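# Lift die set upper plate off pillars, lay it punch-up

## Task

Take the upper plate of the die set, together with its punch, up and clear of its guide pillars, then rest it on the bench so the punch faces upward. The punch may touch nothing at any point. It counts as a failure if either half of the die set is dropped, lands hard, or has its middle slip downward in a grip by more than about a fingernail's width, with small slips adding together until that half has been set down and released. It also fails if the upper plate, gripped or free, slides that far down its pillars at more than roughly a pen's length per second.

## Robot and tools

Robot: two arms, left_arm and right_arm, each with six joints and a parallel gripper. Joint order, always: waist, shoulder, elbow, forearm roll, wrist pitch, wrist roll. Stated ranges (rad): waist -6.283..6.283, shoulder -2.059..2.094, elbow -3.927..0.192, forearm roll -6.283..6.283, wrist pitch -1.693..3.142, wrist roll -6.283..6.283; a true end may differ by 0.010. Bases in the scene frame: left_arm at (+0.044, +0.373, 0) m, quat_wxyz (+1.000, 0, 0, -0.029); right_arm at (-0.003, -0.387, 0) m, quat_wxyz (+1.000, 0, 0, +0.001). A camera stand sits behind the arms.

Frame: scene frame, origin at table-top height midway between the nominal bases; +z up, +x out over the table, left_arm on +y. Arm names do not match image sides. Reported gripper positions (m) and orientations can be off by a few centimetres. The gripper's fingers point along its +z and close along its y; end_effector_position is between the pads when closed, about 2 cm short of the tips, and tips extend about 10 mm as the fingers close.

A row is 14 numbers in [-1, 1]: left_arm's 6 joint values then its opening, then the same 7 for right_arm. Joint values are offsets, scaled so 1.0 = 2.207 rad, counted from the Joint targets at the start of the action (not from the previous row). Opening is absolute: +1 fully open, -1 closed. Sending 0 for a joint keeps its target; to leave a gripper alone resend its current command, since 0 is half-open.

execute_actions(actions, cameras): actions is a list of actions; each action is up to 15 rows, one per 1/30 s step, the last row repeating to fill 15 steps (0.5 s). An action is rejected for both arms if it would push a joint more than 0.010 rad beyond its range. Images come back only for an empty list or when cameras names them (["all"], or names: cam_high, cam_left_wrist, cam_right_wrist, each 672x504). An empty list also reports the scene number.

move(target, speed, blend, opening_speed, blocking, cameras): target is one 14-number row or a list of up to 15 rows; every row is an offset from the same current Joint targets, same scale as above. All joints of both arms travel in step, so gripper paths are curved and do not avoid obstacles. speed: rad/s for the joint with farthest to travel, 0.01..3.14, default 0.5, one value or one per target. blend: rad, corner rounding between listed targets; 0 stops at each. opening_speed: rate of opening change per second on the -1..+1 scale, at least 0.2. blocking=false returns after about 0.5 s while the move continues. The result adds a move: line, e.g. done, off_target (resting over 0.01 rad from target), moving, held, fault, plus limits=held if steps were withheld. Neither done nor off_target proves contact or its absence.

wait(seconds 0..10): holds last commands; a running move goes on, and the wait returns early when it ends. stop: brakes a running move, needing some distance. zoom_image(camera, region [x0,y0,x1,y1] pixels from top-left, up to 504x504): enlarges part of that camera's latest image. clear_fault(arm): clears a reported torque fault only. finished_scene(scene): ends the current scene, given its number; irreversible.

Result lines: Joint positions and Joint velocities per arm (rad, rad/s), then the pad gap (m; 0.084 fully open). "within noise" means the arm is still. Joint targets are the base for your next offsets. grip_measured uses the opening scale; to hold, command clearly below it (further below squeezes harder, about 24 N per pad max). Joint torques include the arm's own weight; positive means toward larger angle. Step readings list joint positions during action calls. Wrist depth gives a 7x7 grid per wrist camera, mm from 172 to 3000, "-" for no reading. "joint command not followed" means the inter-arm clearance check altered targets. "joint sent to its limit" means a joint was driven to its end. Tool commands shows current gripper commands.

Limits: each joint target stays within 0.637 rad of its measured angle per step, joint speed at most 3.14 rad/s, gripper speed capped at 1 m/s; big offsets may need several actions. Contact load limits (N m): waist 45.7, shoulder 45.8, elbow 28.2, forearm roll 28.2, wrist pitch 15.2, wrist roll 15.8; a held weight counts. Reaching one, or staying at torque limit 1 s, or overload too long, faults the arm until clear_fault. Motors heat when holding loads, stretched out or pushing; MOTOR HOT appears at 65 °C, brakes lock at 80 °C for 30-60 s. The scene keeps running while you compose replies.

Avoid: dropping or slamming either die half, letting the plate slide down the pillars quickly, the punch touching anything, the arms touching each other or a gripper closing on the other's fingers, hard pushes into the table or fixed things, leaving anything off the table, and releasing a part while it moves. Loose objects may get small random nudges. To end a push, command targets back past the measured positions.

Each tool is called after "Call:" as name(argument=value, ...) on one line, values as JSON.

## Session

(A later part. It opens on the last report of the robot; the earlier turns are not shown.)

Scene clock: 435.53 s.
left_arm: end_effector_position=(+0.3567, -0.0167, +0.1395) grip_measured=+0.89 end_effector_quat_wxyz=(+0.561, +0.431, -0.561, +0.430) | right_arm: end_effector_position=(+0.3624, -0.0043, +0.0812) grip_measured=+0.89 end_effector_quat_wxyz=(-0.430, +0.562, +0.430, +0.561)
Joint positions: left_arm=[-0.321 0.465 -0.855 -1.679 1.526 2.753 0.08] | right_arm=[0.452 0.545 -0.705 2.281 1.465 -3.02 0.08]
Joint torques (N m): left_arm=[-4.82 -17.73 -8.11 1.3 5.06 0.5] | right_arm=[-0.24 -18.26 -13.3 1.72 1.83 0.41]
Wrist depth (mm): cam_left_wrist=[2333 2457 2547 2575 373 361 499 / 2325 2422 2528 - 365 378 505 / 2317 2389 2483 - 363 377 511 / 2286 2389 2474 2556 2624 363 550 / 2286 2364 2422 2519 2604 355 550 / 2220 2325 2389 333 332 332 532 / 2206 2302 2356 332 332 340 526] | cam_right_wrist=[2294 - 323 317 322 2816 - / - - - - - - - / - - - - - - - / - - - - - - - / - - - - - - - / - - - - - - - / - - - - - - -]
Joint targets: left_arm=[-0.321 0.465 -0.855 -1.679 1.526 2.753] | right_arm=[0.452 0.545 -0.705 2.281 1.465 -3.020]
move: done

Call:
move(target=[[0,0,0,0,0,0,-1, 0,0,0,0,0,0,1],[0,0,0,0,0,0,-1, -0.0413,-0.0130,0.0321,-0.0403,0.0166,-0.0117,1],[0,0,0,0,0,0,-1, -0.1025,-0.0260,0.0660,-0.1003,0.0326,-0.0265,1],[0,0,0,0,0,0,-1, -0.1025,-0.3432,0.0660,-0.1003,0.0326,-0.0265,1],[0,0,0,0,0,0,-1, -0.5103,-0.3432,0.0660,-0.1003,0.0326,-0.0265,1]], speed=[0.05,0.04,0.15,0.6,0.8], blend=[0,0.003,0.01,0.05,0], opening_speed=0.5, cameras=["cam_high"])

Call:
zoom_image(camera="cam_high", region=[345, 215, 455, 305])

Scene clock: 486.43 s.
left_arm: end_effector_position=(+0.3567, -0.0167, +0.1395) grip_measured=+0.89 end_effector_quat_wxyz=(+0.561, +0.431, -0.561, +0.430) | right_arm: end_effector_position=(+0.4694, -0.4826, +0.3861) grip_measured=+1.00 end_effector_quat_wxyz=(+0.052, +0.495, +0.321, +0.806)
Joint positions: left_arm=[-0.321 0.465 -0.855 -1.679 1.526 2.753 0.08] | right_arm=[-0.674 -0.212 -0.56 2.06 1.537 -3.078 0.084]
Joint torques (N m): left_arm=[-0.09 -18.16 -9.39 -0.61 3.72 -0.2] | right_arm=[-1.6 -13.1 -18.27 2.02 1.85 -0.18]
Wrist depth (mm): cam_left_wrist=[2381 2457 2528 2664 655 638 628 / 2340 2414 2538 2604 640 2851 501 / 2302 2340 620 675 638 2839 488 / 2294 2389 2457 706 2685 2738 489 / 2271 2340 2431 2528 2624 2738 544 / 2220 2309 2397 2528 2604 2664 532 / 2206 2294 2381 2465 2556 906 526] | cam_right_wrist=[- - - - - - 2793 / - - - - - - - / - - - - - - 2874 / - - - - 2948 2839 2717 / - - 2999 2886 2828 2717 2644 / - 2874 2510 2738 2644 2604 2528 / 2099 - 2474 2644 2585 2538 -]
Joint targets: left_arm=[-0.321 0.465 -0.855 -1.679 1.526 2.753] | right_arm=[-0.674 -0.212 -0.560 2.060 1.537 -3.078]
move: done
Images, in order (width x height): cam_high 672x504.

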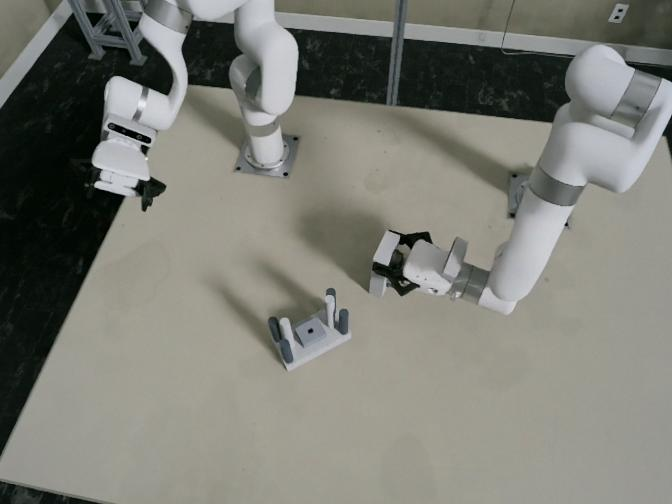

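Scaled by 4.582.

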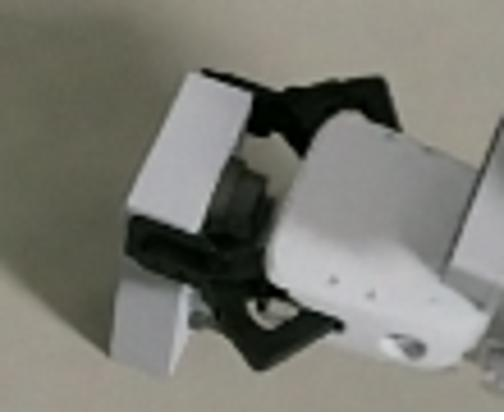

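Call:
move(target=[[-0.0367,-0.0408,0.0062,-0.0051,-0.0738,-0.0342,-1,0,0,0,0,0,0,1],[-0.0752,-0.0699,0.0045,0.0005,-0.1468,-0.0744,-1,0,0,0,0,0,0,1],[-0.1166,-0.0870,-0.0059,0.0152,-0.2205,-0.1187,-1,0,0,0,0,0,0,1],[-0.1577,-0.0930,-0.0225,0.0442,-0.2904,-0.1723,-1,0,0,0,0,0,0,1],[-0.1967,-0.0880,-0.0435,0.0914,-0.3535,-0.2386,-1,0,0,0,0,0,0,1],[-0.2313,-0.0746,-0.0670,0.1592,-0.4056,-0.3198,-1,0,0,0,0,0,0,1]], speed=0.25, blend=[0.01,0.01,0.01,0.01,0.01,0], cameras=["cam_high"])

Call:
zoom_image(camera="cam_high", region=[280, 200, 460, 335])

Scene clock: 502.97 s.
left_arm: end_effector_position=(+0.3306, -0.1148, +0.1088) grip_measured=+0.89 end_effector_quat_wxyz=(-0.303, -0.562, +0.734, -0.232) | right_arm: end_effector_position=(+0.4694, -0.4826, +0.3861) grip_measured=+1.00 end_effector_quat_wxyz=(+0.052, +0.495, +0.321, +0.806)
Joint positions: left_arm=[-0.831 0.301 -1.003 -1.327 0.631 2.048 0.08] | right_arm=[-0.674 -0.212 -0.56 2.06 1.537 -3.078 0.084]
Joint torques (N m): left_arm=[-1.69 -24.17 -20.21 0.19 -0.56 -0.04] | right_arm=[-1.68 -11.09 -18.82 1.79 1.85 -0.07]
Wrist depth (mm): cam_left_wrist=[2158 2192 2249 2325 2397 719 724 / 576 580 583 586 588 592 598 / 470 472 474 477 480 482 462 / 399 400 402 403 404 407 407 / 356 358 347 348 361 362 364 / 313 314 315 315 316 317 319 / 279 280 280 281 282 283 284] | cam_right_wrist=[- - - - - - 2793 / - - - - - - - / - - - - - - 2923 / - - - - 2986 2816 2717 / - - 2911 2923 2782 2727 2664 / - 2960 2510 2717 2696 2556 2566 / 2125 - 2431 2566 2556 2483 -]
Joint targets: left_arm=[-0.831 0.301 -1.003 -1.327 0.631 2.047] | right_arm=[-0.674 -0.212 -0.560 2.060 1.537 -3.078]
move: done
Images, in order (width x height): cam_high 672x504.

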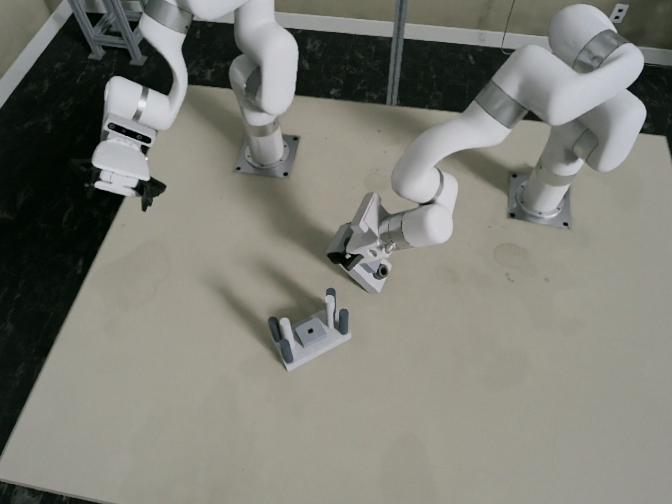

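Scaled by 2.800.

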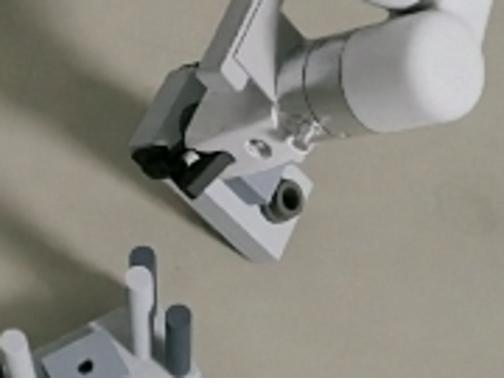

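Call:
move(target=[[-0.0274,0.0192,-0.0225,0.0967,-0.0368,-0.1039,-1,0,0,0,0,0,0,1],[-0.0484,0.0436,-0.0484,0.2088,-0.0552,-0.2180,-1,0,0,0,0,0,0,1],[-0.0615,0.0716,-0.0803,0.3313,-0.0491,-0.3374,-1,0,0,0,0,0,0,1],[-0.0715,0.1043,-0.1204,0.4470,-0.0230,-0.4477,-1,0,0,0,0,0,0,1],[-0.0831,0.1424,-0.1717,0.5346,0.0201,-0.5311,-1,0,0,0,0,0,0,1]], speed=0.3, blend=[0.01,0.01,0.01,0.01,0], cameras=["cam_high"])

Call:
zoom_image(camera="cam_high", region=[280, 200, 460, 335])

Scene clock: 512.93 s.
left_arm: end_effector_position=(+0.3178, -0.1616, +0.0331) grip_measured=+0.89 end_effector_quat_wxyz=(-0.053, -0.605, +0.793, -0.041) | right_arm: end_effector_position=(+0.4694, -0.4826, +0.3861) grip_measured=+1.00 end_effector_quat_wxyz=(+0.052, +0.495, +0.321, +0.806)
Joint positions: left_arm=[-1.015 0.615 -1.382 -0.148 0.675 0.875 0.08] | right_arm=[-0.674 -0.212 -0.56 2.06 1.537 -3.078 0.084]
Joint torques (N m): left_arm=[-0.57 -28.33 -19.68 1.16 -3.94 0.06] | right_arm=[-1.68 -11.19 -18.91 1.83 1.9 -0.1]
Wrist depth (mm): cam_left_wrist=[198 198 198 198 198 198 198 / 193 193 193 192 193 193 193 / 187 187 187 187 187 187 187 / 181 181 181 181 181 181 181 / 175 177 177 177 177 177 177 / 173 173 173 173 173 173 173 / - - - - - - -] | cam_right_wrist=[- - - - - - 2828 / - - - - - - - / - - - - - - 2839 / - - - - 2923 2851 2782 / - - 2973 2851 2839 2738 2675 / - 2923 2501 2793 2664 2644 2528 / 2119 - 2448 2556 2547 2538 -]
Joint targets: left_arm=[-1.015 0.615 -1.382 -0.148 0.675 0.875] | right_arm=[-0.674 -0.212 -0.560 2.060 1.537 -3.078]
move: done
Images, in order (width x height): cam_high 672x504.

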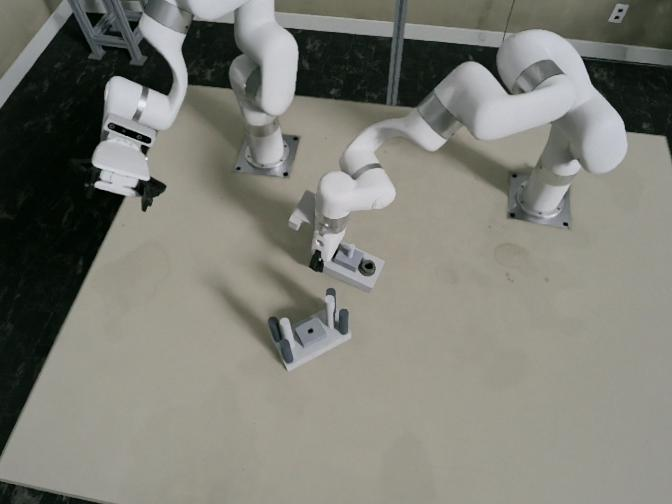

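Scaled by 2.800.

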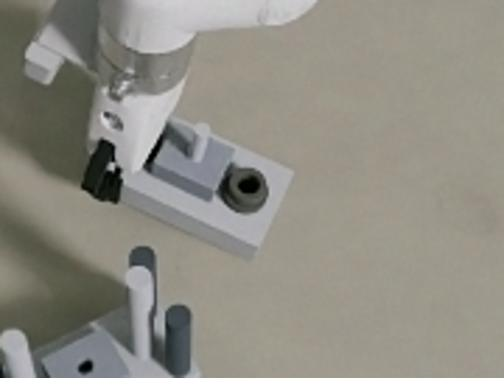

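Call:
move(target=[[-0.0057,0.0210,-0.0298,0.0338,0.0294,-0.0316,-1,0,0,0,0,0,0,1]], speed=0.1)

Call:
move(target=[[-0.0041,0.0156,-0.0222,0.0230,0.0222,-0.0216,-1,0,0,0,0,0,0,1]], speed=0.05)

Call:
move(target=[[-0.0010,0.0040,-0.0057,0.0059,0.0057,-0.0056,-1,0,0,0,0,0,0,1]], speed=0.02)

Scene clock: 520.13 s.
left_arm: end_effector_position=(+0.3170, -0.1631, +0.0243) grip_measured=+0.89 end_effector_quat_wxyz=(-0.028, -0.606, +0.795, -0.020) | right_arm: end_effector_position=(+0.4694, -0.4826, +0.3861) grip_measured=+1.00 end_effector_quat_wxyz=(+0.052, +0.495, +0.321, +0.806)
Joint positions: left_arm=[-1.027 0.661 -1.448 -0.073 0.74 0.806 0.08] | right_arm=[-0.674 -0.212 -0.56 2.06 1.537 -3.078 0.084]
Joint torques (N m): left_arm=[-0.48 -28.36 -18.82 0.71 -2.92 -0.19] | right_arm=[-1.59 -11.2 -18.91 1.86 1.86 -0.1]
Wrist depth (mm): cam_left_wrist=[177 177 177 177 177 177 177 / 173 174 174 174 174 174 174 / - - - - - - - / - - - - - - - / - - - - - - - / - - - - - - - / - - - - - - -] | cam_right_wrist=[- - - - - - 2749 / - - - - - - - / - - - - - - 2935 / - - - - 2935 2839 2749 / - - 2948 2911 2782 2738 2654 / - 2948 2483 2706 2654 2644 2538 / 2112 - 2492 2634 2528 2465 -]
Joint targets: left_arm=[-1.027 0.661 -1.448 -0.073 0.740 0.806] | right_arm=[-0.674 -0.212 -0.560 2.060 1.537 -3.078]
move: done

Scene clock: 521.50 s.
left_arm: end_effector_position=(+0.3172, -0.1634, +0.0180) grip_measured=+0.89 end_effector_quat_wxyz=(-0.009, -0.607, +0.795, -0.005) | right_arm: end_effector_position=(+0.4694, -0.4826, +0.3861) grip_measured=+1.00 end_effector_quat_wxyz=(+0.052, +0.495, +0.321, +0.806)
Joint positions: left_arm=[-1.036 0.696 -1.497 -0.022 0.789 0.758 0.08] | right_arm=[-0.674 -0.212 -0.56 2.06 1.537 -3.078 0.084]
Joint torques (N m): left_arm=[-1.08 -30.41 -20.14 1.05 -3 -0.15] | right_arm=[-1.33 -11.35 -18.96 1.87 1.86 -0.18]
Wrist depth (mm): cam_left_wrist=[- - - - - - - / - - - - - - - / - - - - - - - / - - - - - - - / - - - - - - - / - - - - - - - / - - - - - - -] | cam_right_wrist=[- - - - - - 2760 / - - - - - - - / - - - - - - 2899 / - - - - 2960 2851 2793 / - - 2999 2851 2706 2717 2675 / - 2973 2448 2706 2696 2595 2547 / 2145 - 2474 2654 2510 2492 -]
Joint targets: left_arm=[-1.036 0.696 -1.497 -0.022 0.789 0.758] | right_arm=[-0.674 -0.212 -0.560 2.060 1.537 -3.078]
move: done

Scene clock: 522.40 s.
left_arm: end_effector_position=(+0.3174, -0.1633, +0.0164) grip_measured=+0.89 end_effector_quat_wxyz=(-0.004, -0.607, +0.794, -0.001) | right_arm: end_effector_position=(+0.4694, -0.4826, +0.3861) grip_measured=+1.00 end_effector_quat_wxyz=(+0.052, +0.495, +0.321, +0.806)
Joint positions: left_arm=[-1.039 0.704 -1.509 -0.009 0.801 0.746 0.08] | right_arm=[-0.674 -0.212 -0.56 2.06 1.537 -3.078 0.084]
Joint torques (N m): left_arm=[-0.76 -29.95 -20 1.24 -2.67 0.03] | right_arm=[-1.48 -11.27 -18.92 1.86 1.98 -0.22]
Wrist depth (mm): cam_left_wrist=[- - - - - - - / - - - - - - - / - - - - - - - / - - - - - - - / - - - - - - - / - - - - - - - / - - - - - - -] | cam_right_wrist=[- - - - - - 2727 / - - - - - - - / - - - - - - 2874 / - - - - 2886 2839 2685 / - - 2986 2911 2738 2749 2696 / - 2886 2483 2685 2654 2566 2538 / 2099 - 2465 2624 2585 2501 -]
Joint targets: left_arm=[-1.039 0.704 -1.510 -0.009 0.802 0.746] | right_arm=[-0.674 -0.212 -0.560 2.060 1.537 -3.078]
move: done

Call:
move(target=[[-0.0007,0.0027,-0.0038,0.0039,0.0038,-0.0037,-1,0,0,0,0,0,0,1]], speed=0.02)

Call:
move(target=[[0,0.0010,0,0,-0.0010,0,-1,0,0,0,0,0,0,1]], speed=0.02)

Scene clock: 526.87 s.
left_arm: end_effector_position=(+0.3176, -0.1632, +0.0154) grip_measured=+0.89 end_effector_quat_wxyz=(+0.000, -0.608, +0.794, +0.001) | right_arm: end_effector_position=(+0.4694, -0.4826, +0.3861) grip_measured=+1.00 end_effector_quat_wxyz=(+0.052, +0.495, +0.321, +0.806)
Joint positions: left_arm=[-1.04 0.71 -1.518 -0.001 0.81 0.738 0.08] | right_arm=[-0.674 -0.212 -0.56 2.06 1.537 -3.078 0.084]
Joint torques (N m): left_arm=[-1.06 -30.67 -20.3 1.15 -2.68 -0.19] | right_arm=[-1.34 -11.27 -18.8 2.01 2.03 -0.09]
Wrist depth (mm): cam_left_wrist=[- - - - - - - / - - - - - - - / - - - - - - - / - - - - - - - / - - - - - - - / - - - - - - - / - - - - - - -] | cam_right_wrist=[- - - - - - 2805 / - - - - - - - / - - - - - - 2863 / - - - - - 2874 2793 / - - - 2863 2839 2696 2614 / - 2923 2510 2685 2624 2634 2624 / 2099 - 2492 2624 2510 2492 -]
Joint targets: left_arm=[-1.040 0.710 -1.518 -0.001 0.810 0.737] | right_arm=[-0.674 -0.212 -0.560 2.060 1.537 -3.078]
move: done

Scene clock: 527.57 s.
left_arm: end_effector_position=(+0.3176, -0.1633, +0.0143) grip_measured=+0.89 end_effector_quat_wxyz=(+0.000, -0.608, +0.794, +0.001) | right_arm: end_effector_position=(+0.4694, -0.4826, +0.3861) grip_measured=+1.00 end_effector_quat_wxyz=(+0.052, +0.495, +0.321, +0.806)
Joint positions: left_arm=[-1.04 0.712 -1.518 -0.001 0.808 0.737 0.08] | right_arm=[-0.674 -0.212 -0.56 2.06 1.537 -3.078 0.084]
Joint torques (N m): left_arm=[0.22 -27.21 -17.85 0.8 -3.98 0.12] | right_arm=[-1.46 -11.14 -18.93 2 1.87 -0.11]
Wrist depth (mm): cam_left_wrist=[- - - - - - - / - - - - - - - / - - - - - - - / - - - - - - - / - - - - - - - / - - - - - - - / - - - - - - -] | cam_right_wrist=[- - - - - - 2771 / - - - - - - - / - - - - - - 2923 / - - - - 2886 2851 2760 / - - - 2851 2816 2782 2634 / - 2874 2439 2738 2644 2556 2519 / 2112 - 2465 2624 2575 2448 -]
Joint targets: left_arm=[-1.040 0.713 -1.518 -0.001 0.808 0.737] | right_arm=[-0.674 -0.212 -0.560 2.060 1.537 -3.078]
move: done

Call:
move(target=[[0,0.0008,0,0,-0.0008,0,-1,0,0,0,0,0,0,1]], speed=0.02)

Scene clock: 533.17 s.
left_arm: end_effector_position=(+0.3177, -0.1633, +0.0134) grip_measured=+0.89 end_effector_quat_wxyz=(+0.000, -0.608, +0.794, +0.001) | right_arm: end_effector_position=(+0.4694, -0.4826, +0.3861) grip_measured=+1.00 end_effector_quat_wxyz=(+0.052, +0.495, +0.321, +0.806)
Joint positions: left_arm=[-1.04 0.714 -1.518 -0.001 0.806 0.737 0.08] | right_arm=[-0.674 -0.212 -0.56 2.06 1.537 -3.078 0.084]
Joint torques (N m): left_arm=[1.34 -18.89 -13.19 -0.17 -3.77 0.51] | right_arm=[-1.56 -10.99 -18.88 1.94 1.85 -0.08]
Wrist depth (mm): cam_left_wrist=[- - - - - - - / - - - - - - - / - - - - - - - / - - - - - - - / - - - - - - - / - - - - - - - / - - - - - - -] | cam_right_wrist=[- - - - - - 2717 / - - - - - - - / - - - - - - 2886 / - - - - 2899 2851 2771 / - - 2973 2805 2782 2760 2675 / - 2923 2501 2717 2585 2595 2519 / 2119 - 2492 2624 2528 2465 -]
Joint targets: left_arm=[-1.040 0.714 -1.518 -0.001 0.806 0.737] | right_arm=[-0.674 -0.212 -0.560 2.060 1.537 -3.078]
move: done

Call:
move(target=[[0,0,0,0,0,0,1,0,0,0,0,0,0,1],[0,-0.0246,-0.0018,0,0.0264,0,1,0,0,0,0,0,0,1],[0,-0.0468,-0.0078,0,0.0546,0,1,0,0,0,0,0,0,1],[0,-0.0915,-0.0458,0,0.1373,0,1,0,0,0,0,0,0,1],[0,-0.1092,-0.0974,0,0.2065,0,1,0,0,0,0,0,0,1]], speed=[0.05,0.05,0.1,0.25,0.3], blend=[0,0.005,0.01,0.01,0], opening_speed=0.4, cameras=["cam_high"])

Call:
zoom_image(camera="cam_high", region=[280, 200, 460, 335])

Scene clock: 548.03 s.
left_arm: end_effector_position=(+0.3176, -0.1633, +0.2130) grip_measured=+1.00 end_effector_quat_wxyz=(+0.000, -0.607, +0.794, +0.001) | right_arm: end_effector_position=(+0.4694, -0.4826, +0.3861) grip_measured=+1.00 end_effector_quat_wxyz=(+0.052, +0.495, +0.321, +0.806)
Joint positions: left_arm=[-1.04 0.473 -1.733 -0.001 1.262 0.737 0.084] | right_arm=[-0.674 -0.212 -0.56 2.06 1.537 -3.078 0.084]
Joint torques (N m): left_arm=[0.51 -25.14 -17.24 -0.73 -2.13 -0.11] | right_arm=[-1.39 -11.23 -18.88 1.9 1.93 0.02]
Wrist depth (mm): cam_left_wrist=[363 362 363 362 363 363 362 / 359 359 359 358 359 359 358 / 354 354 354 354 354 353 354 / 350 348 349 349 349 349 349 / 345 345 345 345 346 345 345 / 342 340 340 341 341 341 340 / 336 336 337 306 304 336 336] | cam_right_wrist=[- - - - - - 2805 / - - - - - - - / - - - - - - 2960 / - - - - 2923 2874 2782 / - - 2923 2851 2805 2706 2675 / - 2935 2474 2771 2634 2575 2510 / 2099 - 2474 2575 2556 2510 -]
Joint targets: left_arm=[-1.040 0.473 -1.733 -0.001 1.262 0.737] | right_arm=[-0.674 -0.212 -0.560 2.060 1.537 -3.078]
move: done
Images, in order (width x height): cam_high 672x504.

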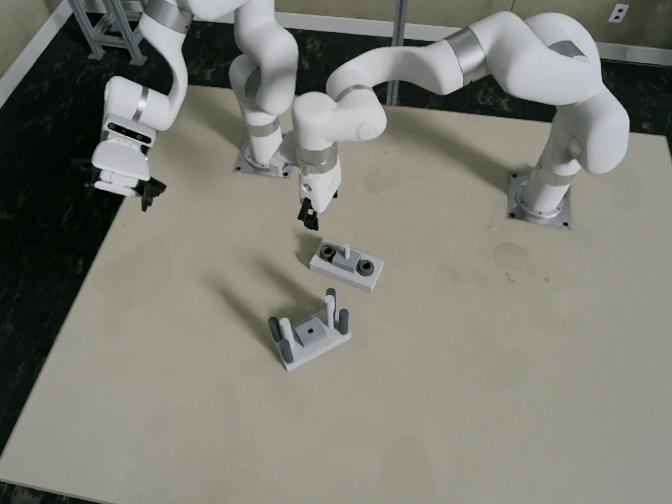

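Scaled by 2.800.

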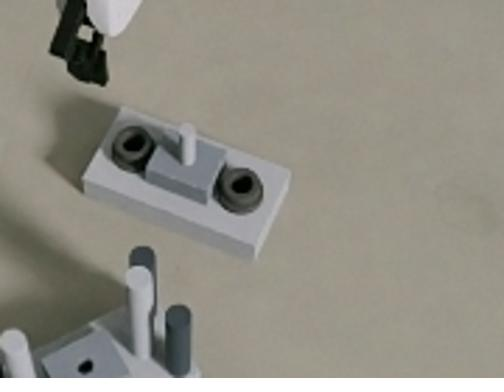

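Call:
finished_scene(scene=2)

The scene is finished: the task was done.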